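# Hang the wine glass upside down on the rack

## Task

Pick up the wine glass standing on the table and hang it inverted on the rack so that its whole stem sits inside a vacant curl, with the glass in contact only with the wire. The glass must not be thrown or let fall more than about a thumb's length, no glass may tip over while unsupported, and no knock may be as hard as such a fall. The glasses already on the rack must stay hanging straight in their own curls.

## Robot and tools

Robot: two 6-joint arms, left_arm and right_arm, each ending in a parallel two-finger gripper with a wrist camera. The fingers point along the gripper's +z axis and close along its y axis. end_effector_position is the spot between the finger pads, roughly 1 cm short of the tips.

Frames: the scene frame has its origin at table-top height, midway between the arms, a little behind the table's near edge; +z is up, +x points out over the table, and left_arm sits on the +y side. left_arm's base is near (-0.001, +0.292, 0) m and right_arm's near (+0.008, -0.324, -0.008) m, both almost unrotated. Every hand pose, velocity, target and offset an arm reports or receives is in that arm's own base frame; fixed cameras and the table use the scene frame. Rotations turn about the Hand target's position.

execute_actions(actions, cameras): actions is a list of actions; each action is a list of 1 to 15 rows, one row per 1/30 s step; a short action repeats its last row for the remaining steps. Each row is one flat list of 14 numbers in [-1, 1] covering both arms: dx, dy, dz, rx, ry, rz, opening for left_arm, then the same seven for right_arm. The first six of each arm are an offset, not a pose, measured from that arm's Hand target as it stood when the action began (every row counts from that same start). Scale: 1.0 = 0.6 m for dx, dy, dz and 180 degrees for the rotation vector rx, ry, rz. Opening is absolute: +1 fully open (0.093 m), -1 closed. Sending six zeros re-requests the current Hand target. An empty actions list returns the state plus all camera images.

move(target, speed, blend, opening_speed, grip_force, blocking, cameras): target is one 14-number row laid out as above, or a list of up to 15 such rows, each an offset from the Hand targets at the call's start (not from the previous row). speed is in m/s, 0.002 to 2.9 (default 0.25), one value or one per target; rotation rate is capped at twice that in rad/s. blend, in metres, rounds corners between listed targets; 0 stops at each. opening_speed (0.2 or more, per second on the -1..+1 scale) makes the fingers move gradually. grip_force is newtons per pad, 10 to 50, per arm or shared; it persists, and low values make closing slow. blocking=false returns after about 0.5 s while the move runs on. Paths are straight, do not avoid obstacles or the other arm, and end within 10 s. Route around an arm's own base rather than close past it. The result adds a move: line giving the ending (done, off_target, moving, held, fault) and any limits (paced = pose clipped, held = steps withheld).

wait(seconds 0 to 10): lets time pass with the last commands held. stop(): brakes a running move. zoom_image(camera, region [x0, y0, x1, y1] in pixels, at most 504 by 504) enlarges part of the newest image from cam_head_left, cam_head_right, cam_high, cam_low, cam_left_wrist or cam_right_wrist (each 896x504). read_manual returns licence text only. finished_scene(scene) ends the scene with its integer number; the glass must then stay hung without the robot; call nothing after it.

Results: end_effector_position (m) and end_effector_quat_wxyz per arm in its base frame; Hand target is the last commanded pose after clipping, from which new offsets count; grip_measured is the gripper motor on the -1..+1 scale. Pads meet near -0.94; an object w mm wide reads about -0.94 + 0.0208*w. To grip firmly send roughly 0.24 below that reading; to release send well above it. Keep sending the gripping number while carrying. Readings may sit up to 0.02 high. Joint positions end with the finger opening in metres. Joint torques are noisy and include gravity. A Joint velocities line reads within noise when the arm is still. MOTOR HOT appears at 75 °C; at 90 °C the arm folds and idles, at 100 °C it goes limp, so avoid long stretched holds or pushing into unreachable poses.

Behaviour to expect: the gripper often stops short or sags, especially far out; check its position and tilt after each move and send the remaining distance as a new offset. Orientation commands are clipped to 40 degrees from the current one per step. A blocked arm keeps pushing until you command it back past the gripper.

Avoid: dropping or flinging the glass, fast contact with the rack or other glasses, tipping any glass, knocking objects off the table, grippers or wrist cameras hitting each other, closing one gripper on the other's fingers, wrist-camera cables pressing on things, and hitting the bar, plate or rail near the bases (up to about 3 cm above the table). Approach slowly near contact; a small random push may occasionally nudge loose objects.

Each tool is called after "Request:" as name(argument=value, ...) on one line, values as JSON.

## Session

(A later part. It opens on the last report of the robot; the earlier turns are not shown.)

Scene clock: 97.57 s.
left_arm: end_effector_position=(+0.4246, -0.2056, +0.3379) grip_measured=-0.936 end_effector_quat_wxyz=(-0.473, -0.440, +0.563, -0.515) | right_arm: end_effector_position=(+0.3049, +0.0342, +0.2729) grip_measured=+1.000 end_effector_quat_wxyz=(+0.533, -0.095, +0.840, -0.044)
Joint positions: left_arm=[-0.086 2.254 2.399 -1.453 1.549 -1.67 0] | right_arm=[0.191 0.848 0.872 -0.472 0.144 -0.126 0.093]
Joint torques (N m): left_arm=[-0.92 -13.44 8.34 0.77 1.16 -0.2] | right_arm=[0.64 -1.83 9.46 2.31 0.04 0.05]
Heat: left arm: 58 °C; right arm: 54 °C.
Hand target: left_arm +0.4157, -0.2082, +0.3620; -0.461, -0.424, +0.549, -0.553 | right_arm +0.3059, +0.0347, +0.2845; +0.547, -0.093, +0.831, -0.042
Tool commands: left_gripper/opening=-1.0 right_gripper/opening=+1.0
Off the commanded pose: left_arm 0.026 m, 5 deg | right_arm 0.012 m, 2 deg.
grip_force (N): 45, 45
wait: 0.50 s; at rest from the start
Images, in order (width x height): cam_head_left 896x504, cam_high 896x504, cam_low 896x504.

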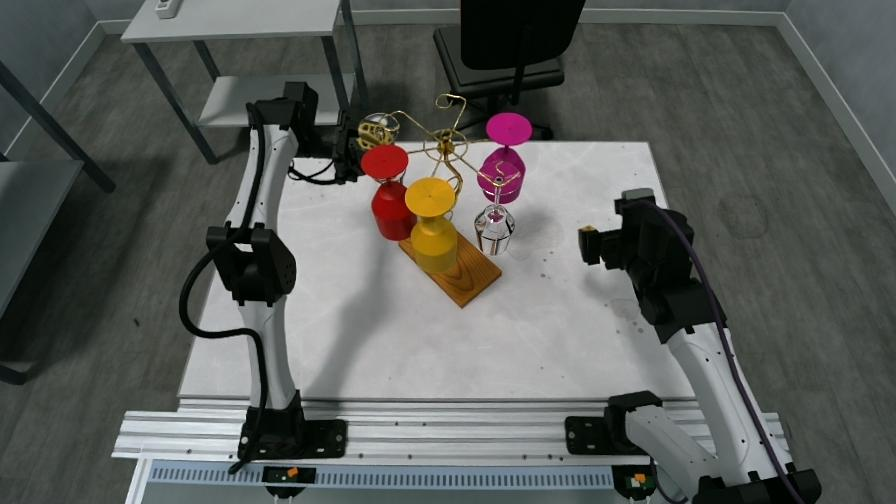

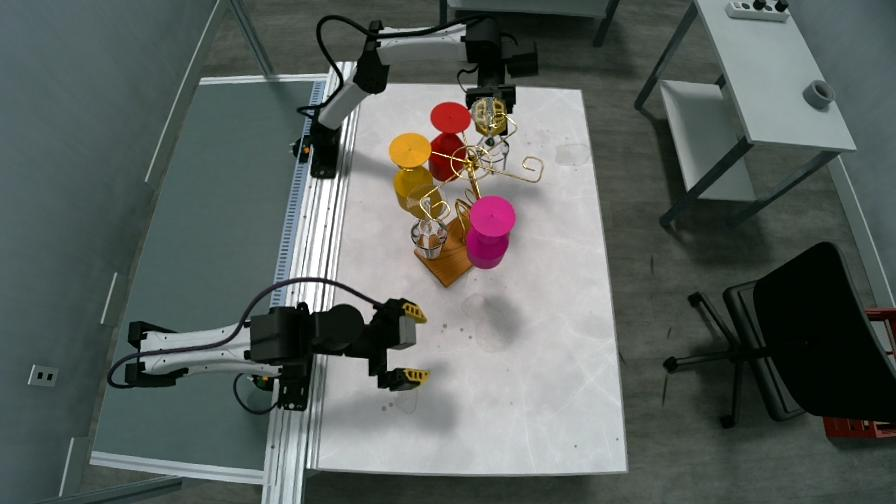

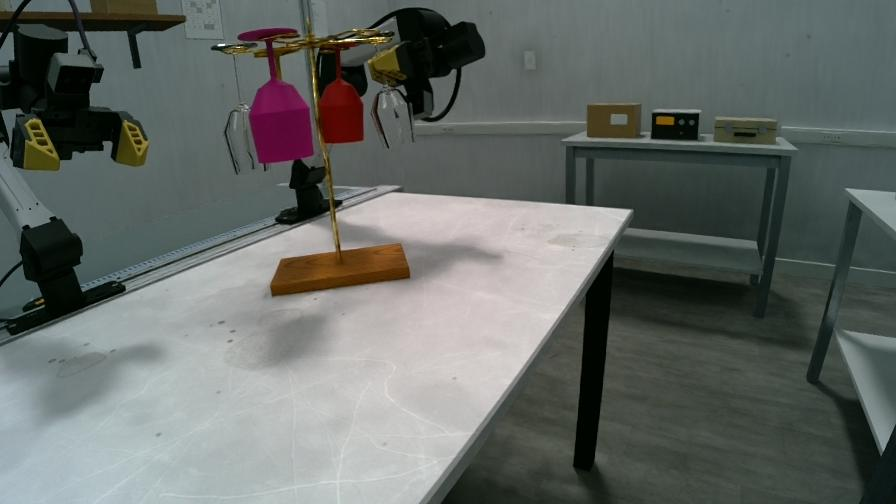

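Request:
move(target=[-0.002,0,0.018,0,0,-0.006,-1,0,0,0,0,0,0,1], speed=0.04, cameras=["cam_high","cam_head_left","cam_low"])

Request:
zoom_image(camera="cam_high", region=[420, 70, 560, 190])

Request:
zoom_image(camera="cam_head_left", region=[330, 90, 450, 210])

Request:
zoom_image(camera="cam_low", region=[300, 0, 440, 140])

Scene clock: 99.43 s.
left_arm: end_effector_position=(+0.4258, -0.2057, +0.3433) grip_measured=-0.936 end_effector_quat_wxyz=(+0.477, +0.444, -0.560, +0.512) | right_arm: end_effector_position=(+0.3049, +0.0342, +0.2729) grip_measured=+1.000 end_effector_quat_wxyz=(+0.533, -0.095, +0.840, -0.044)
Joint positions: left_arm=[-0.086 2.254 2.419 -1.43 1.549 -1.726 0] | right_arm=[0.191 0.848 0.872 -0.472 0.144 -0.126 0.093]
Joint torques (N m): left_arm=[-0.88 -13.94 8.92 0.78 1.15 -0.17] | right_arm=[0.62 -1.84 9.43 2.29 0.03 0.04]
Heat: left arm: 59 °C; right arm: 54 °C.
Hand target: left_arm +0.4145, -0.2082, +0.3729; +0.466, +0.418, -0.554, +0.549 | right_arm +0.3059, +0.0347, +0.2845; +0.547, -0.093, +0.831, -0.042
Off the commanded pose: left_arm 0.032 m, 5 deg | right_arm 0.012 m, 2 deg.
joint sent to its limit (left arm) — joint 5 (wrist yaw), upper limit. The joint targets are off in orientation, not in position.
grip_force (N): 45, 45
move: off_target (left_arm, right_arm)
Images, in order (width x height): cam_head_left 896x504, cam_high 896x504, cam_low 896x504.

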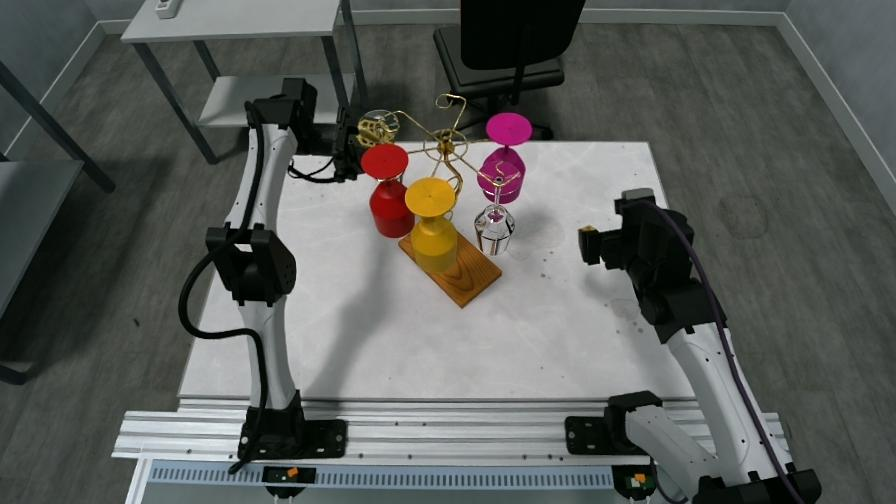

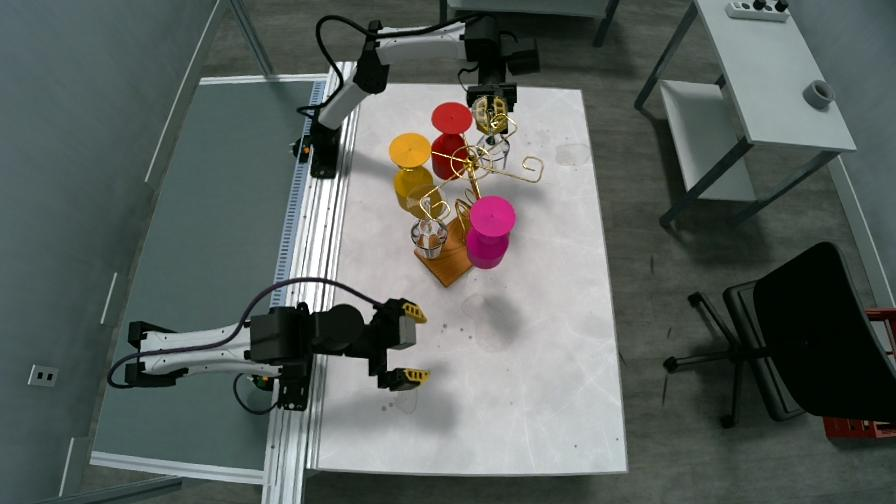

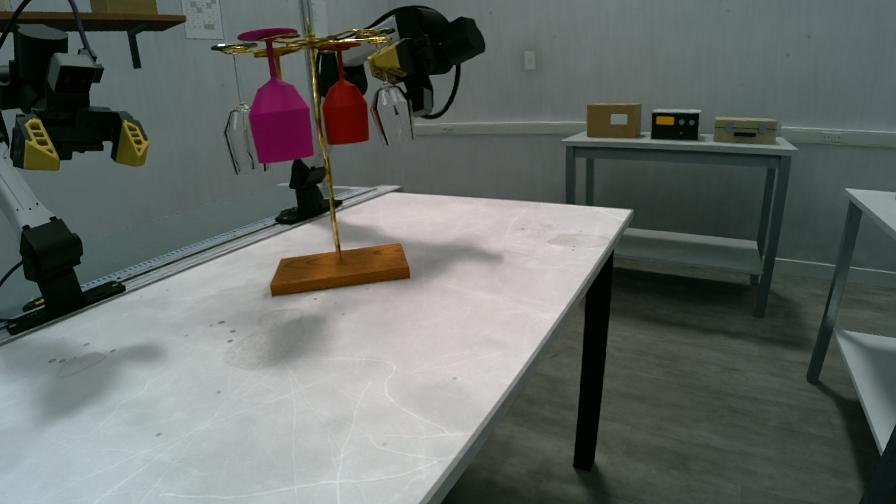

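Scaled by 3.600 from the camera's 896x504 image, which has a finer 1280x720 frame.

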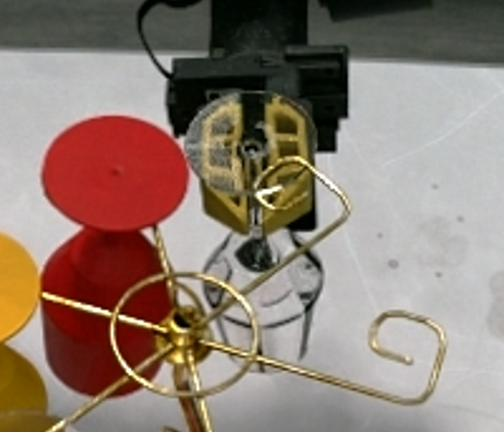

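Scaled by 4.200 from the camera's 896x504 image, which has a finer 1280x720 frame.

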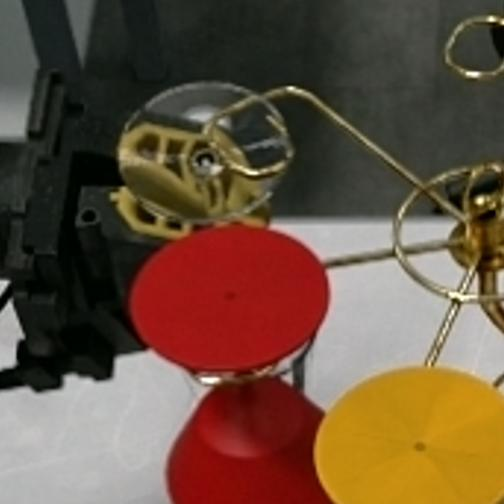

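Scaled by 3.600 from the camera's 896x504 image, which has a finer 1280x720 frame.

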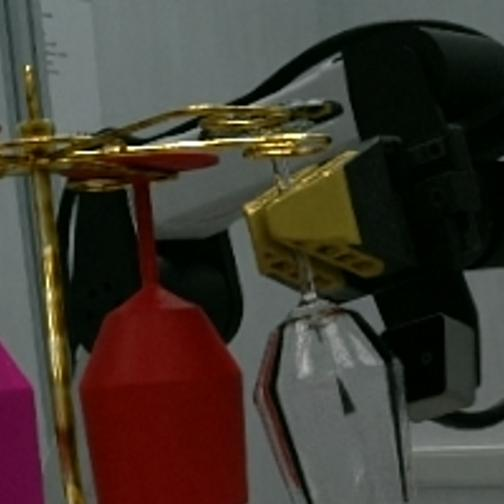

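Request:
zoom_image(camera="cam_low", region=[340, 15, 420, 75])

Request:
zoom_image(camera="cam_high", region=[460, 85, 540, 145])

Request:
zoom_image(camera="cam_head_left", region=[345, 100, 425, 160])

Scaled by 6.300 from the camera's 896x504 image, which has a finer 1280x720 frame.

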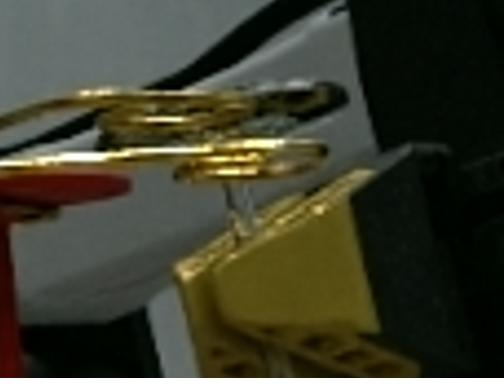

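Scaled by 6.300 from the camera's 896x504 image, which has a finer 1280x720 frame.

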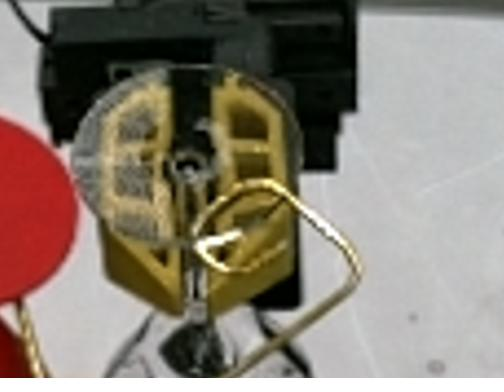

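Scaled by 6.300 from the camera's 896x504 image, which has a finer 1280x720 frame.

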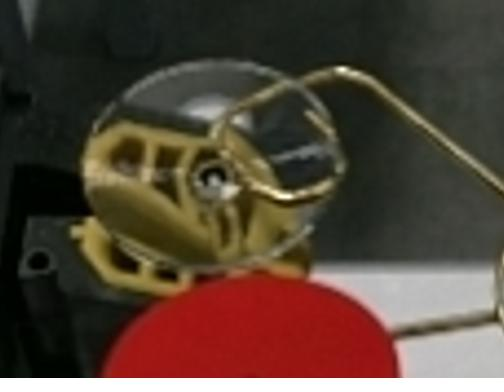

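Request:
move(target=[-0.0125,-0.011,0.001,0,-0.006,0,-1,0,0,0,0,0,0,1], speed=0.04, cameras=["cam_high","cam_head_left","cam_low"])

Request:
zoom_image(camera="cam_high", region=[440, 85, 540, 185])

Request:
zoom_image(camera="cam_head_left", region=[345, 100, 445, 200])

Request:
zoom_image(camera="cam_low", region=[310, 15, 430, 135])

Scene clock: 102.53 s.
left_arm: end_effector_position=(+0.4198, -0.2119, +0.3496) grip_measured=-0.936 end_effector_quat_wxyz=(-0.475, -0.434, +0.567, -0.513) | right_arm: end_effector_position=(+0.3049, +0.0342, +0.2729) grip_measured=+1.000 end_effector_quat_wxyz=(+0.533, -0.095, +0.840, -0.044)
Joint positions: left_arm=[-0.101 2.24 2.419 -1.424 1.549 -1.726 0] | right_arm=[0.191 0.848 0.872 -0.472 0.144 -0.126 0.093]
Joint torques (N m): left_arm=[-1.22 -14.11 6.67 0.88 1.14 -0.09] | right_arm=[0.61 -1.88 9.42 2.31 0.04 0.04]
Heat: left arm: 60 °C; right arm: 54 °C.
Hand target: left_arm +0.4070, -0.2149, +0.3735; -0.461, -0.413, +0.558, -0.552 | right_arm +0.3059, +0.0347, +0.2845; +0.547, -0.093, +0.831, -0.042
Off the commanded pose: left_arm 0.027 m, 5 deg | right_arm 0.012 m, 2 deg.
joint sent to its limit (left arm) — joint 5 (wrist yaw), upper limit. The joint targets are off in orientation, not in position.
grip_force (N): 45, 45
move: off_target (left_arm, right_arm)
Images, in order (width x height): cam_head_left 896x504, cam_high 896x504, cam_low 896x504.

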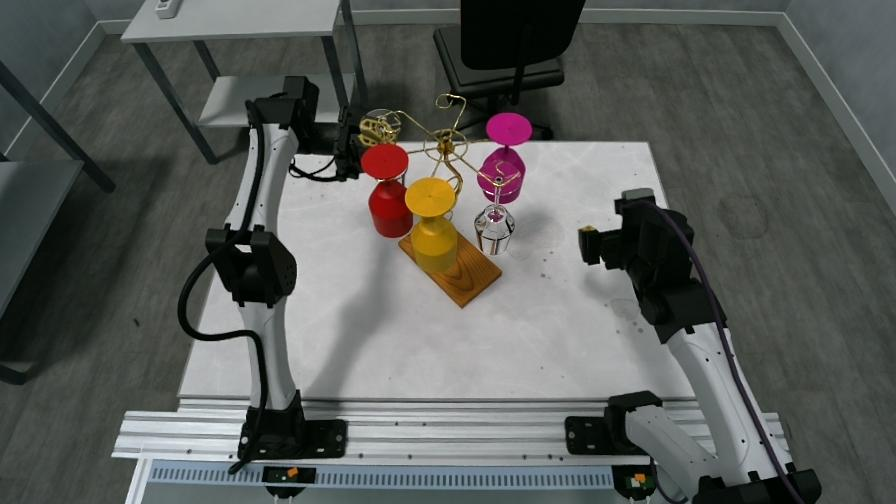

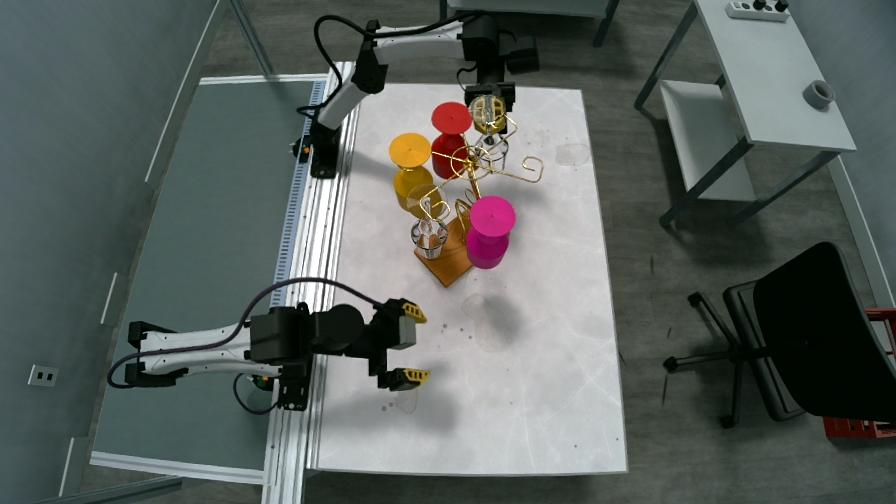

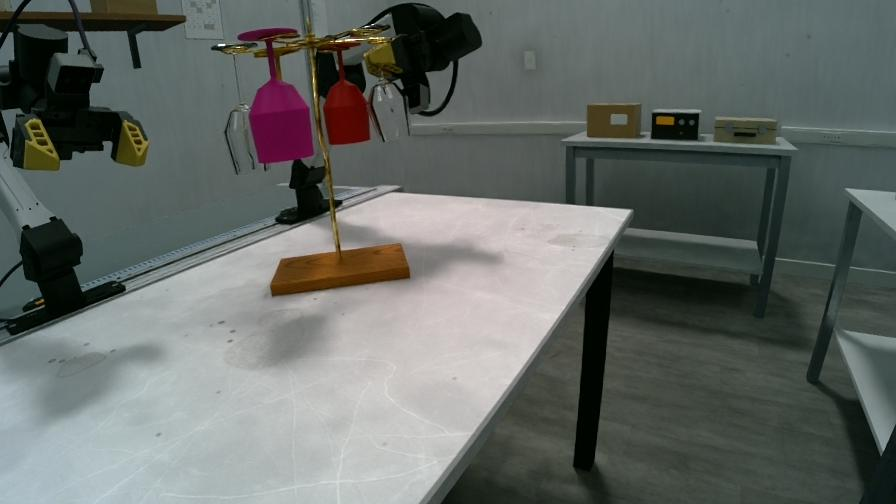

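Scaled by 5.040 from the camera's 896x504 image, which has a finer 1280x720 frame.

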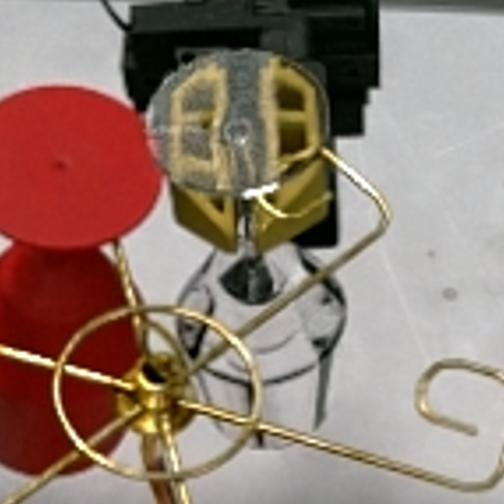

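Scaled by 5.040 from the camera's 896x504 image, which has a finer 1280x720 frame.

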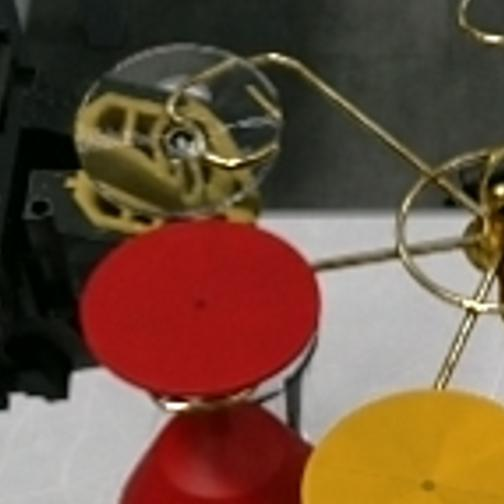

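Scaled by 4.200 from the camera's 896x504 image, which has a finer 1280x720 frame.

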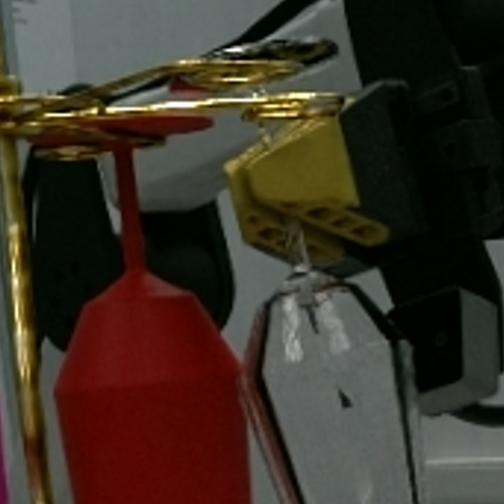

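Request:
move(target=[-0.0105,0,-0.006,0,-0.006,0,-1,0,0,0,0,0,0,1], speed=0.04, cameras=["cam_high","cam_head_left","cam_low"])

Request:
zoom_image(camera="cam_high", region=[440, 85, 540, 185])

Request:
zoom_image(camera="cam_head_left", region=[345, 100, 445, 200])

Request:
zoom_image(camera="cam_low", region=[310, 15, 430, 135])

Scene clock: 104.07 s.
left_arm: end_effector_position=(+0.4138, -0.2116, +0.3476) grip_measured=-0.936 end_effector_quat_wxyz=(-0.469, -0.427, +0.573, -0.518) | right_arm: end_effector_position=(+0.3049, +0.0342, +0.2729) grip_measured=+1.000 end_effector_quat_wxyz=(+0.533, -0.095, +0.840, -0.044)
Joint positions: left_arm=[-0.102 2.205 2.355 -1.417 1.547 -1.68 0] | right_arm=[0.191 0.848 0.872 -0.472 0.144 -0.126 0.093]
Joint torques (N m): left_arm=[-1.29 -13.91 6.38 0.86 1.18 -0.02] | right_arm=[0.58 -1.88 9.48 2.31 0.05 0.04]
Heat: left arm: 62 °C; right arm: 54 °C.
Hand target: left_arm +0.4007, -0.2149, +0.3698; -0.456, -0.408, +0.562, -0.556 | right_arm +0.3059, +0.0347, +0.2845; +0.547, -0.093, +0.831, -0.042
Off the commanded pose: left_arm 0.026 m, 5 deg | right_arm 0.012 m, 2 deg.
joint sent to its limit (left arm) — joint 5 (wrist yaw), upper limit. The joint targets are off in orientation, not in position.
grip_force (N): 45, 45
move: off_target (left_arm, right_arm)
Images, in order (width x height): cam_head_left 896x504, cam_high 896x504, cam_low 896x504.

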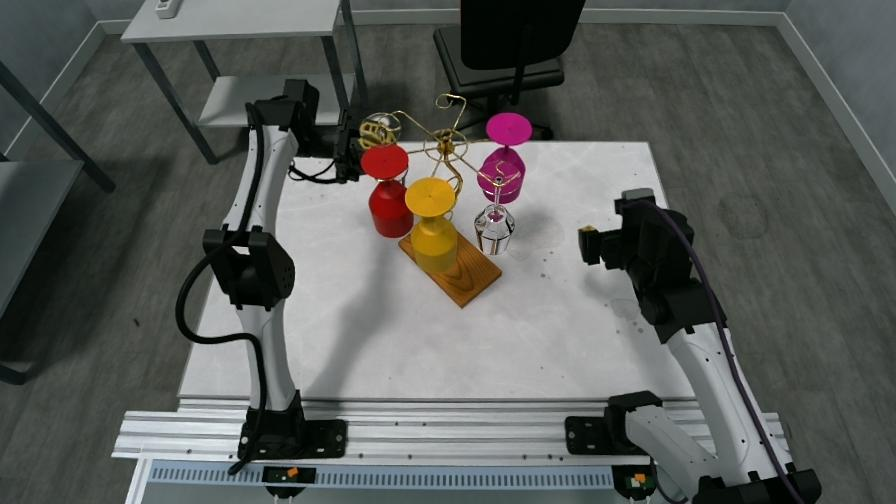

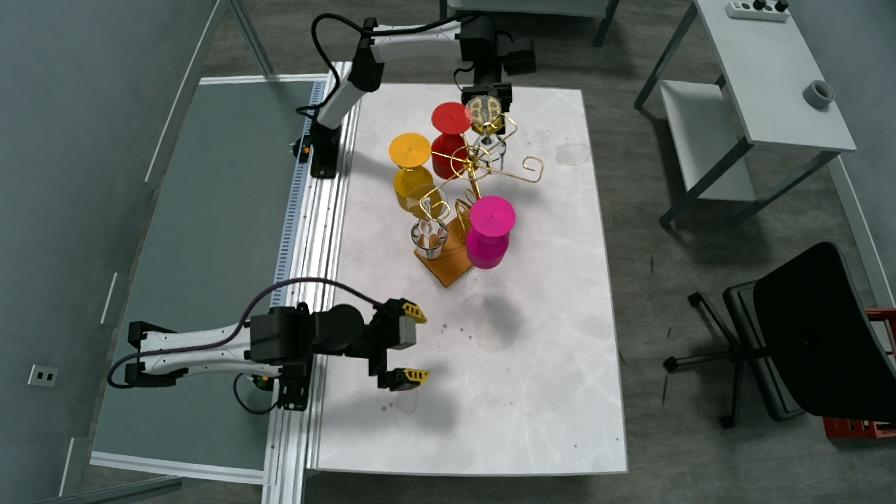

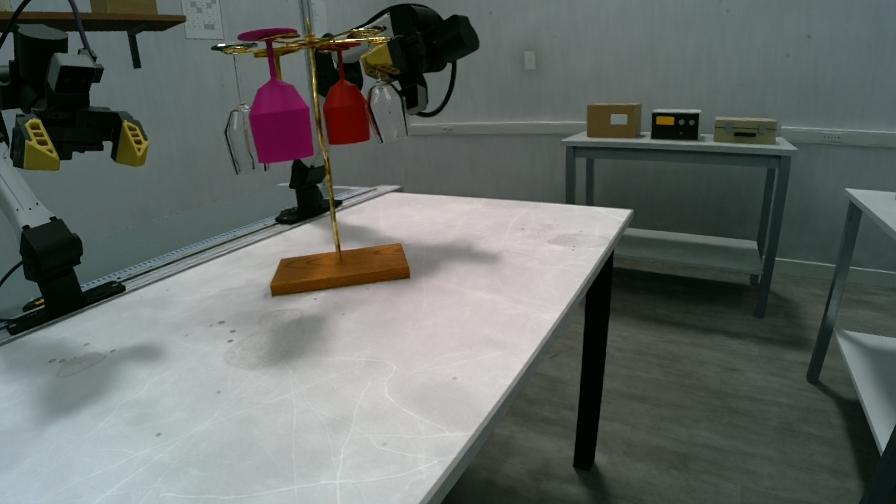

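Scaled by 5.040 from the camera's 896x504 image, which has a finer 1280x720 frame.

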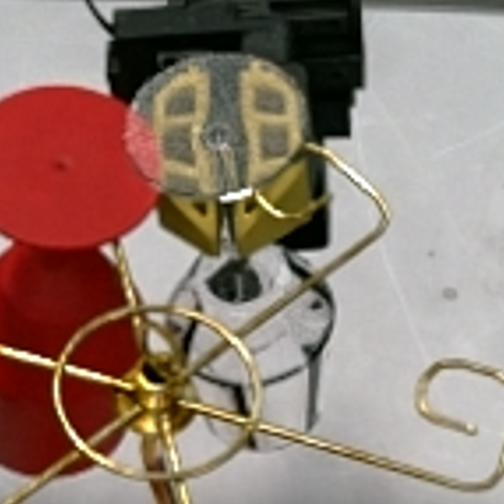

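Scaled by 5.040 from the camera's 896x504 image, which has a finer 1280x720 frame.

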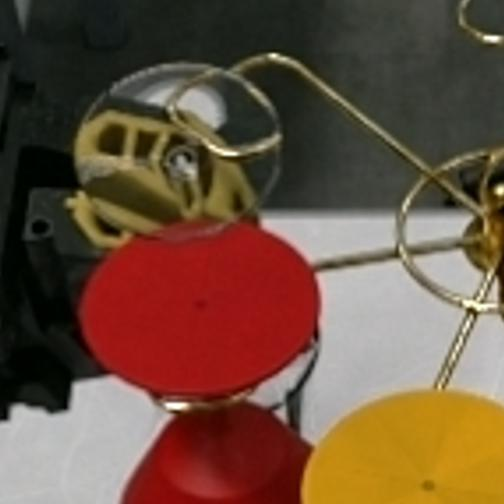

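Scaled by 4.200 from the camera's 896x504 image, which has a finer 1280x720 frame.

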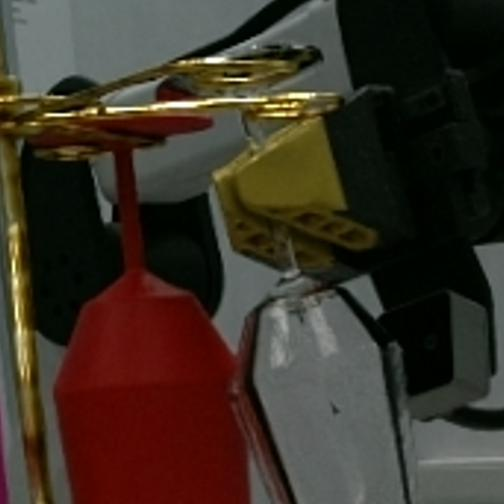

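Request:
move(target=[[0,-0.042,-0.004,0,0,-0.018,-1,0,0,0,0,0,0,1],[0.012,-0.057,-0.008,0,0,-0.022,-1,0,0,0,0,0,0,1]], speed=0.04, cameras=["cam_high","cam_head_left","cam_low"])

Request:
zoom_image(camera="cam_high", region=[440, 85, 540, 185])

Request:
zoom_image(camera="cam_head_left", region=[345, 100, 445, 200])

Request:
zoom_image(camera="cam_low", region=[310, 15, 430, 135])

Scene clock: 106.83 s.
left_arm: end_effector_position=(+0.4109, -0.2456, +0.3533) grip_measured=-0.936 end_effector_quat_wxyz=(-0.478, -0.401, +0.595, -0.507) | right_arm: end_effector_position=(+0.3049, +0.0342, +0.2729) grip_measured=+1.000 end_effector_quat_wxyz=(+0.533, -0.095, +0.840, -0.044)
Joint positions: left_arm=[-0.179 2.212 2.371 -1.234 1.538 -1.846 0] | right_arm=[0.191 0.848 0.872 -0.472 0.144 -0.126 0.093]
Joint torques (N m): left_arm=[-0.99 -10.69 8.4 1.16 1.15 -0.21] | right_arm=[0.58 -1.88 9.4 2.28 0.04 0.05]
Heat: left arm: 63 °C; right arm: 54 °C.
Hand target: left_arm +0.4080, -0.2490, +0.3649; -0.475, -0.388, +0.576, -0.540 | right_arm +0.3059, +0.0347, +0.2845; +0.547, -0.093, +0.831, -0.042
Off the commanded pose: left_arm 0.013 m, 5 deg | right_arm 0.012 m, 2 deg.
grip_force (N): 45, 45
move: off_target (left_arm, right_arm)
Images, in order (width x height): cam_head_left 896x504, cam_high 896x504, cam_low 896x504.

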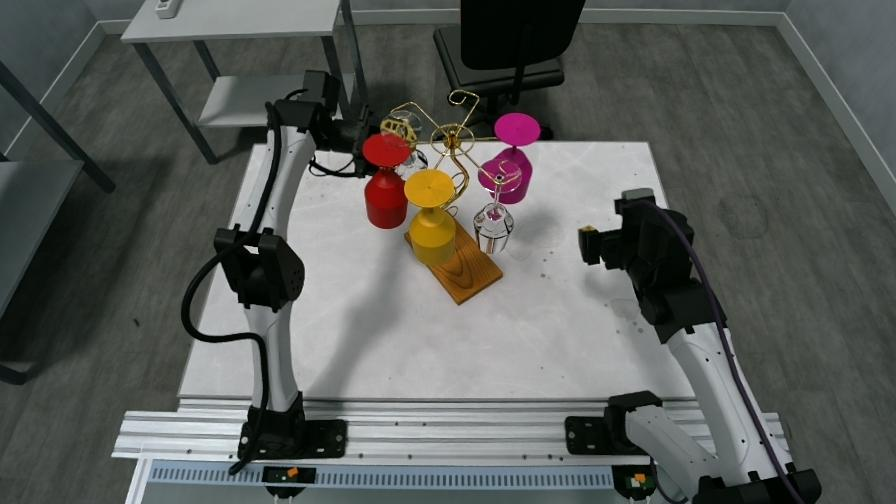

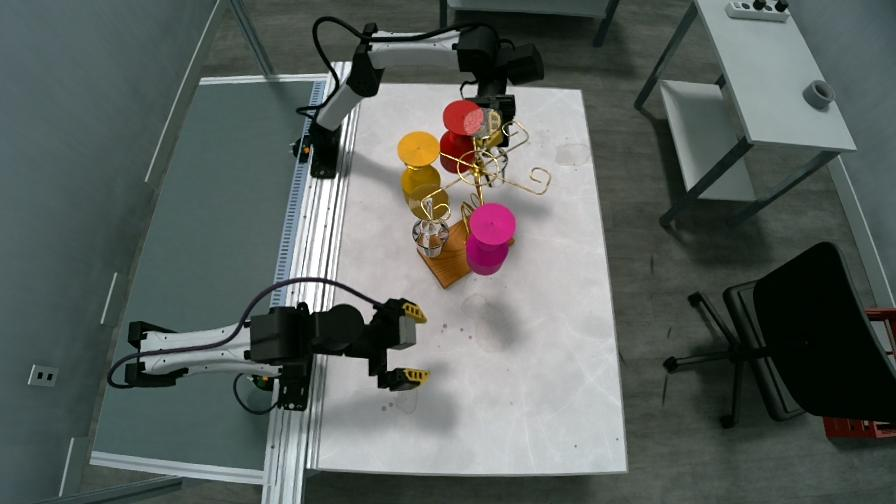

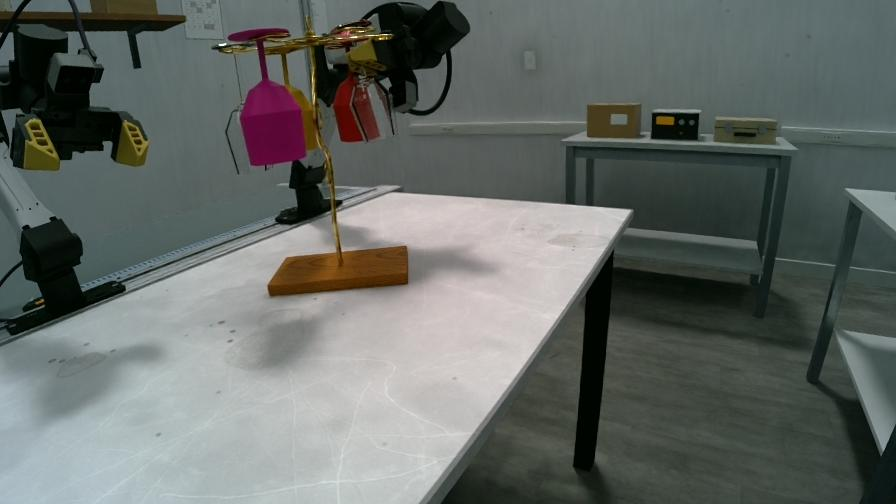

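Scaled by 5.040 from the camera's 896x504 image, which has a finer 1280x720 frame.

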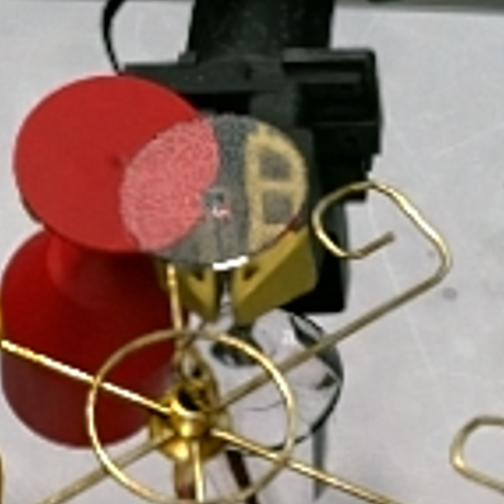

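Scaled by 5.040 from the camera's 896x504 image, which has a finer 1280x720 frame.

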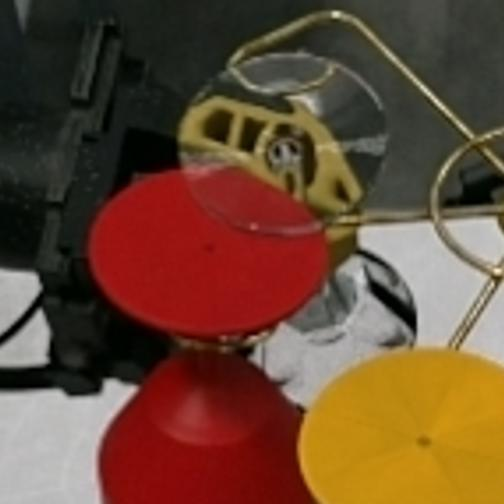

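Scaled by 4.200 from the camera's 896x504 image, which has a finer 1280x720 frame.

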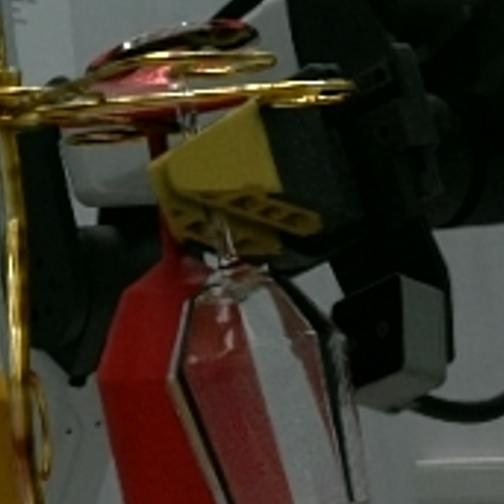

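Request:
move(target=[-0.004,-0.004,-0.015,0.003,0.022,0,-1,0,0,0,0,0,0,1], speed=0.03, cameras=["cam_high","cam_head_left","cam_low"])

Request:
zoom_image(camera="cam_high", region=[440, 85, 540, 185])

Request:
zoom_image(camera="cam_low", region=[310, 15, 430, 135])

Scene clock: 109.43 s.
left_arm: end_effector_position=(+0.4095, -0.2478, +0.3521) grip_measured=-0.936 end_effector_quat_wxyz=(-0.492, -0.404, +0.587, -0.499) | right_arm: end_effector_position=(+0.3049, +0.0342, +0.2729) grip_measured=+1.000 end_effector_quat_wxyz=(+0.533, -0.095, +0.840, -0.044)
Joint positions: left_arm=[-0.185 2.212 2.358 -1.225 1.551 -1.874 0] | right_arm=[0.191 0.848 0.872 -0.472 0.144 -0.126 0.093]
Joint torques (N m): left_arm=[-1.2 -10.99 6.31 1.05 0.95 -0.3] | right_arm=[0.55 -1.85 9.43 2.3 0.05 0.05]
Heat: left arm: 64 °C; right arm: 54 °C.
Hand target: left_arm +0.4055, -0.2515, +0.3560; -0.493, -0.409, +0.562, -0.524 | right_arm +0.3059, +0.0347, +0.2845; +0.547, -0.093, +0.831, -0.042
Off the commanded pose: left_arm 0.007 m, 4 deg | right_arm 0.012 m, 2 deg.
grip_force (N): 45, 45
move: off_target (left_arm, right_arm)
Images, in order (width x height): cam_head_left 896x504, cam_high 896x504, cam_low 896x504.

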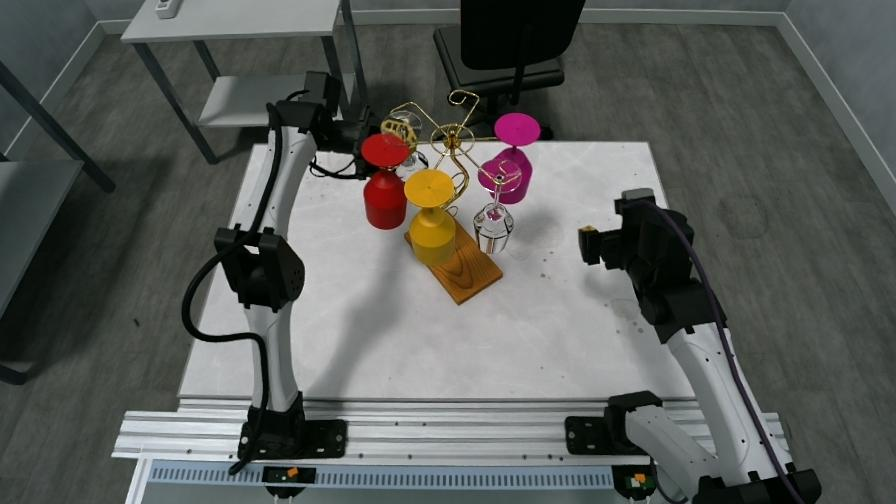

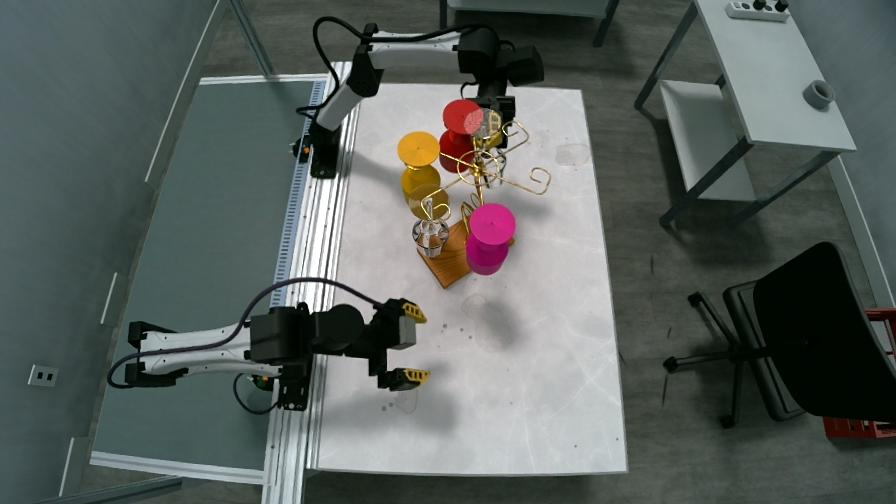

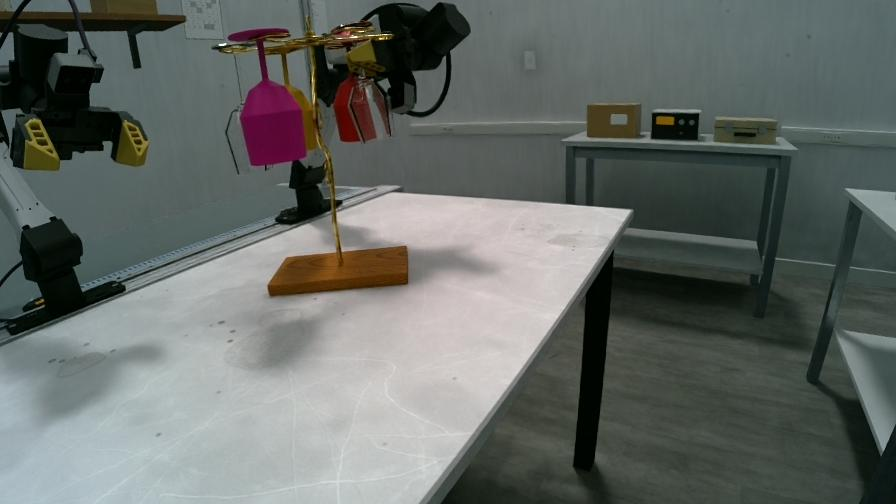

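Scaled by 5.040 from the camera's 896x504 image, which has a finer 1280x720 frame.

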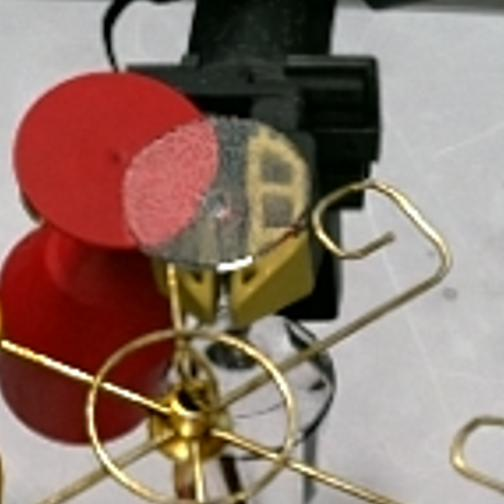

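Scaled by 4.200 from the camera's 896x504 image, which has a finer 1280x720 frame.

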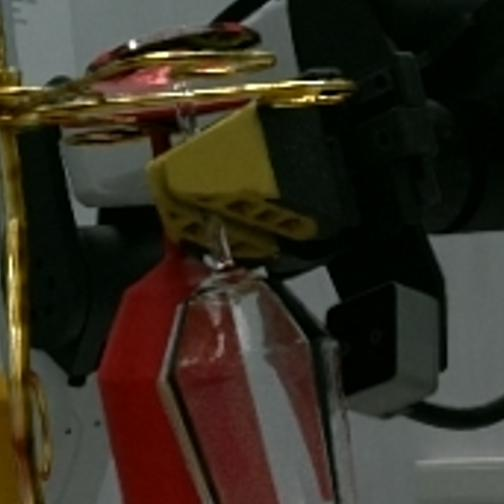

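Request:
move(target=[-0.004,-0.01,-0.015,0.002,0.014,0,-1,0,0,0,0,0,0,1], speed=0.03, cameras=["cam_high","cam_low"])

Request:
zoom_image(camera="cam_high", region=[440, 85, 540, 185])

Request:
zoom_image(camera="cam_low", region=[310, 15, 430, 135])

Scene clock: 111.50 s.
left_arm: end_effector_position=(+0.4070, -0.2550, +0.3417) grip_measured=-0.936 end_effector_quat_wxyz=(+0.510, +0.416, -0.579, +0.480) | right_arm: end_effector_position=(+0.3049, +0.0342, +0.2729) grip_measured=+1.000 end_effector_quat_wxyz=(+0.533, -0.095, +0.840, -0.044)
Joint positions: left_arm=[-0.202 2.212 2.318 -1.211 1.551 -1.904 0] | right_arm=[0.191 0.848 0.872 -0.472 0.144 -0.126 0.093]
Joint torques (N m): left_arm=[-0.9 -11.44 6.49 1.01 0.89 -0.22] | right_arm=[0.55 -1.95 9.4 2.31 0.03 0.04]
Heat: left arm: 65 °C; right arm: 54 °C.
Hand target: left_arm +0.4031, -0.2574, +0.3469; +0.504, +0.422, -0.552, +0.513 | right_arm +0.3059, +0.0347, +0.2845; +0.547, -0.093, +0.831, -0.042
Off the commanded pose: left_arm 0.007 m, 5 deg | right_arm 0.012 m, 2 deg.
grip_force (N): 45, 45
move: off_target (left_arm, right_arm)
Images, in order (width x height): cam_high 896x504, cam_low 896x504.

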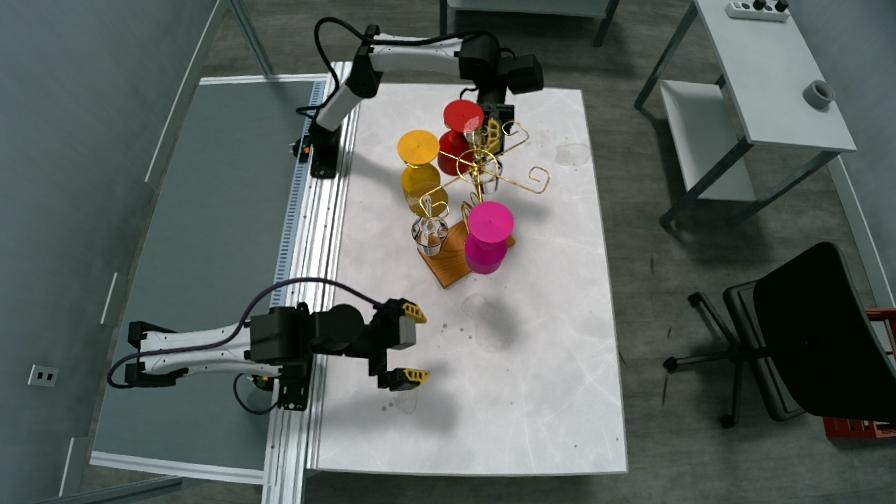

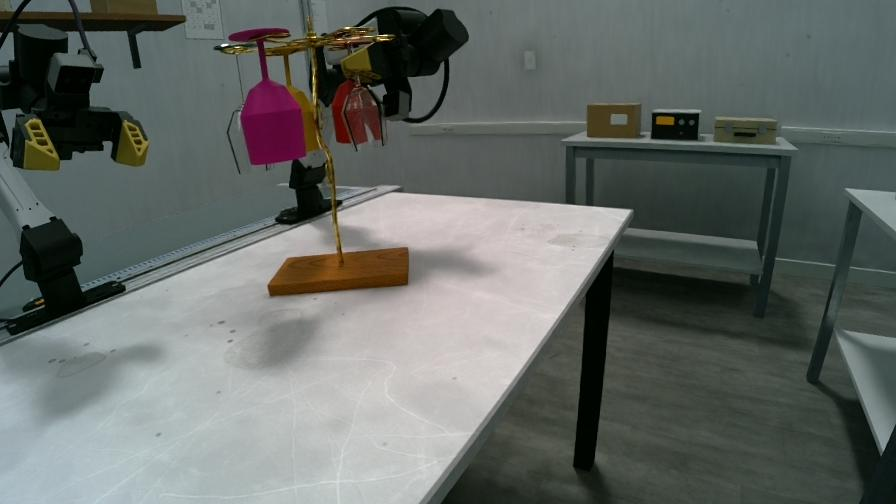

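Scaled by 5.040 from the camera's 896x504 image, which has a finer 1280x720 frame.

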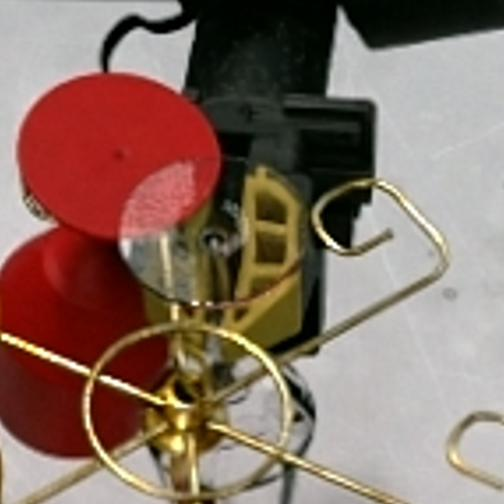

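Scaled by 4.200 from the camera's 896x504 image, which has a finer 1280x720 frame.

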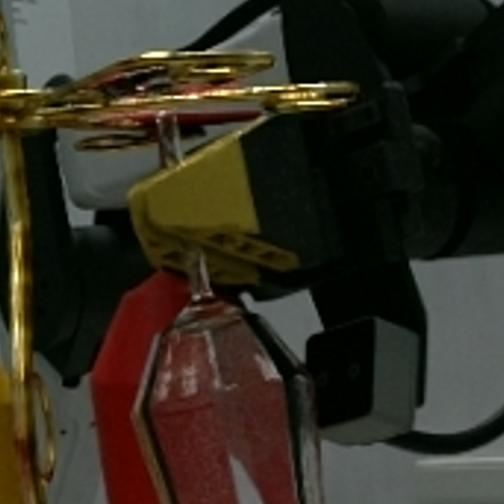

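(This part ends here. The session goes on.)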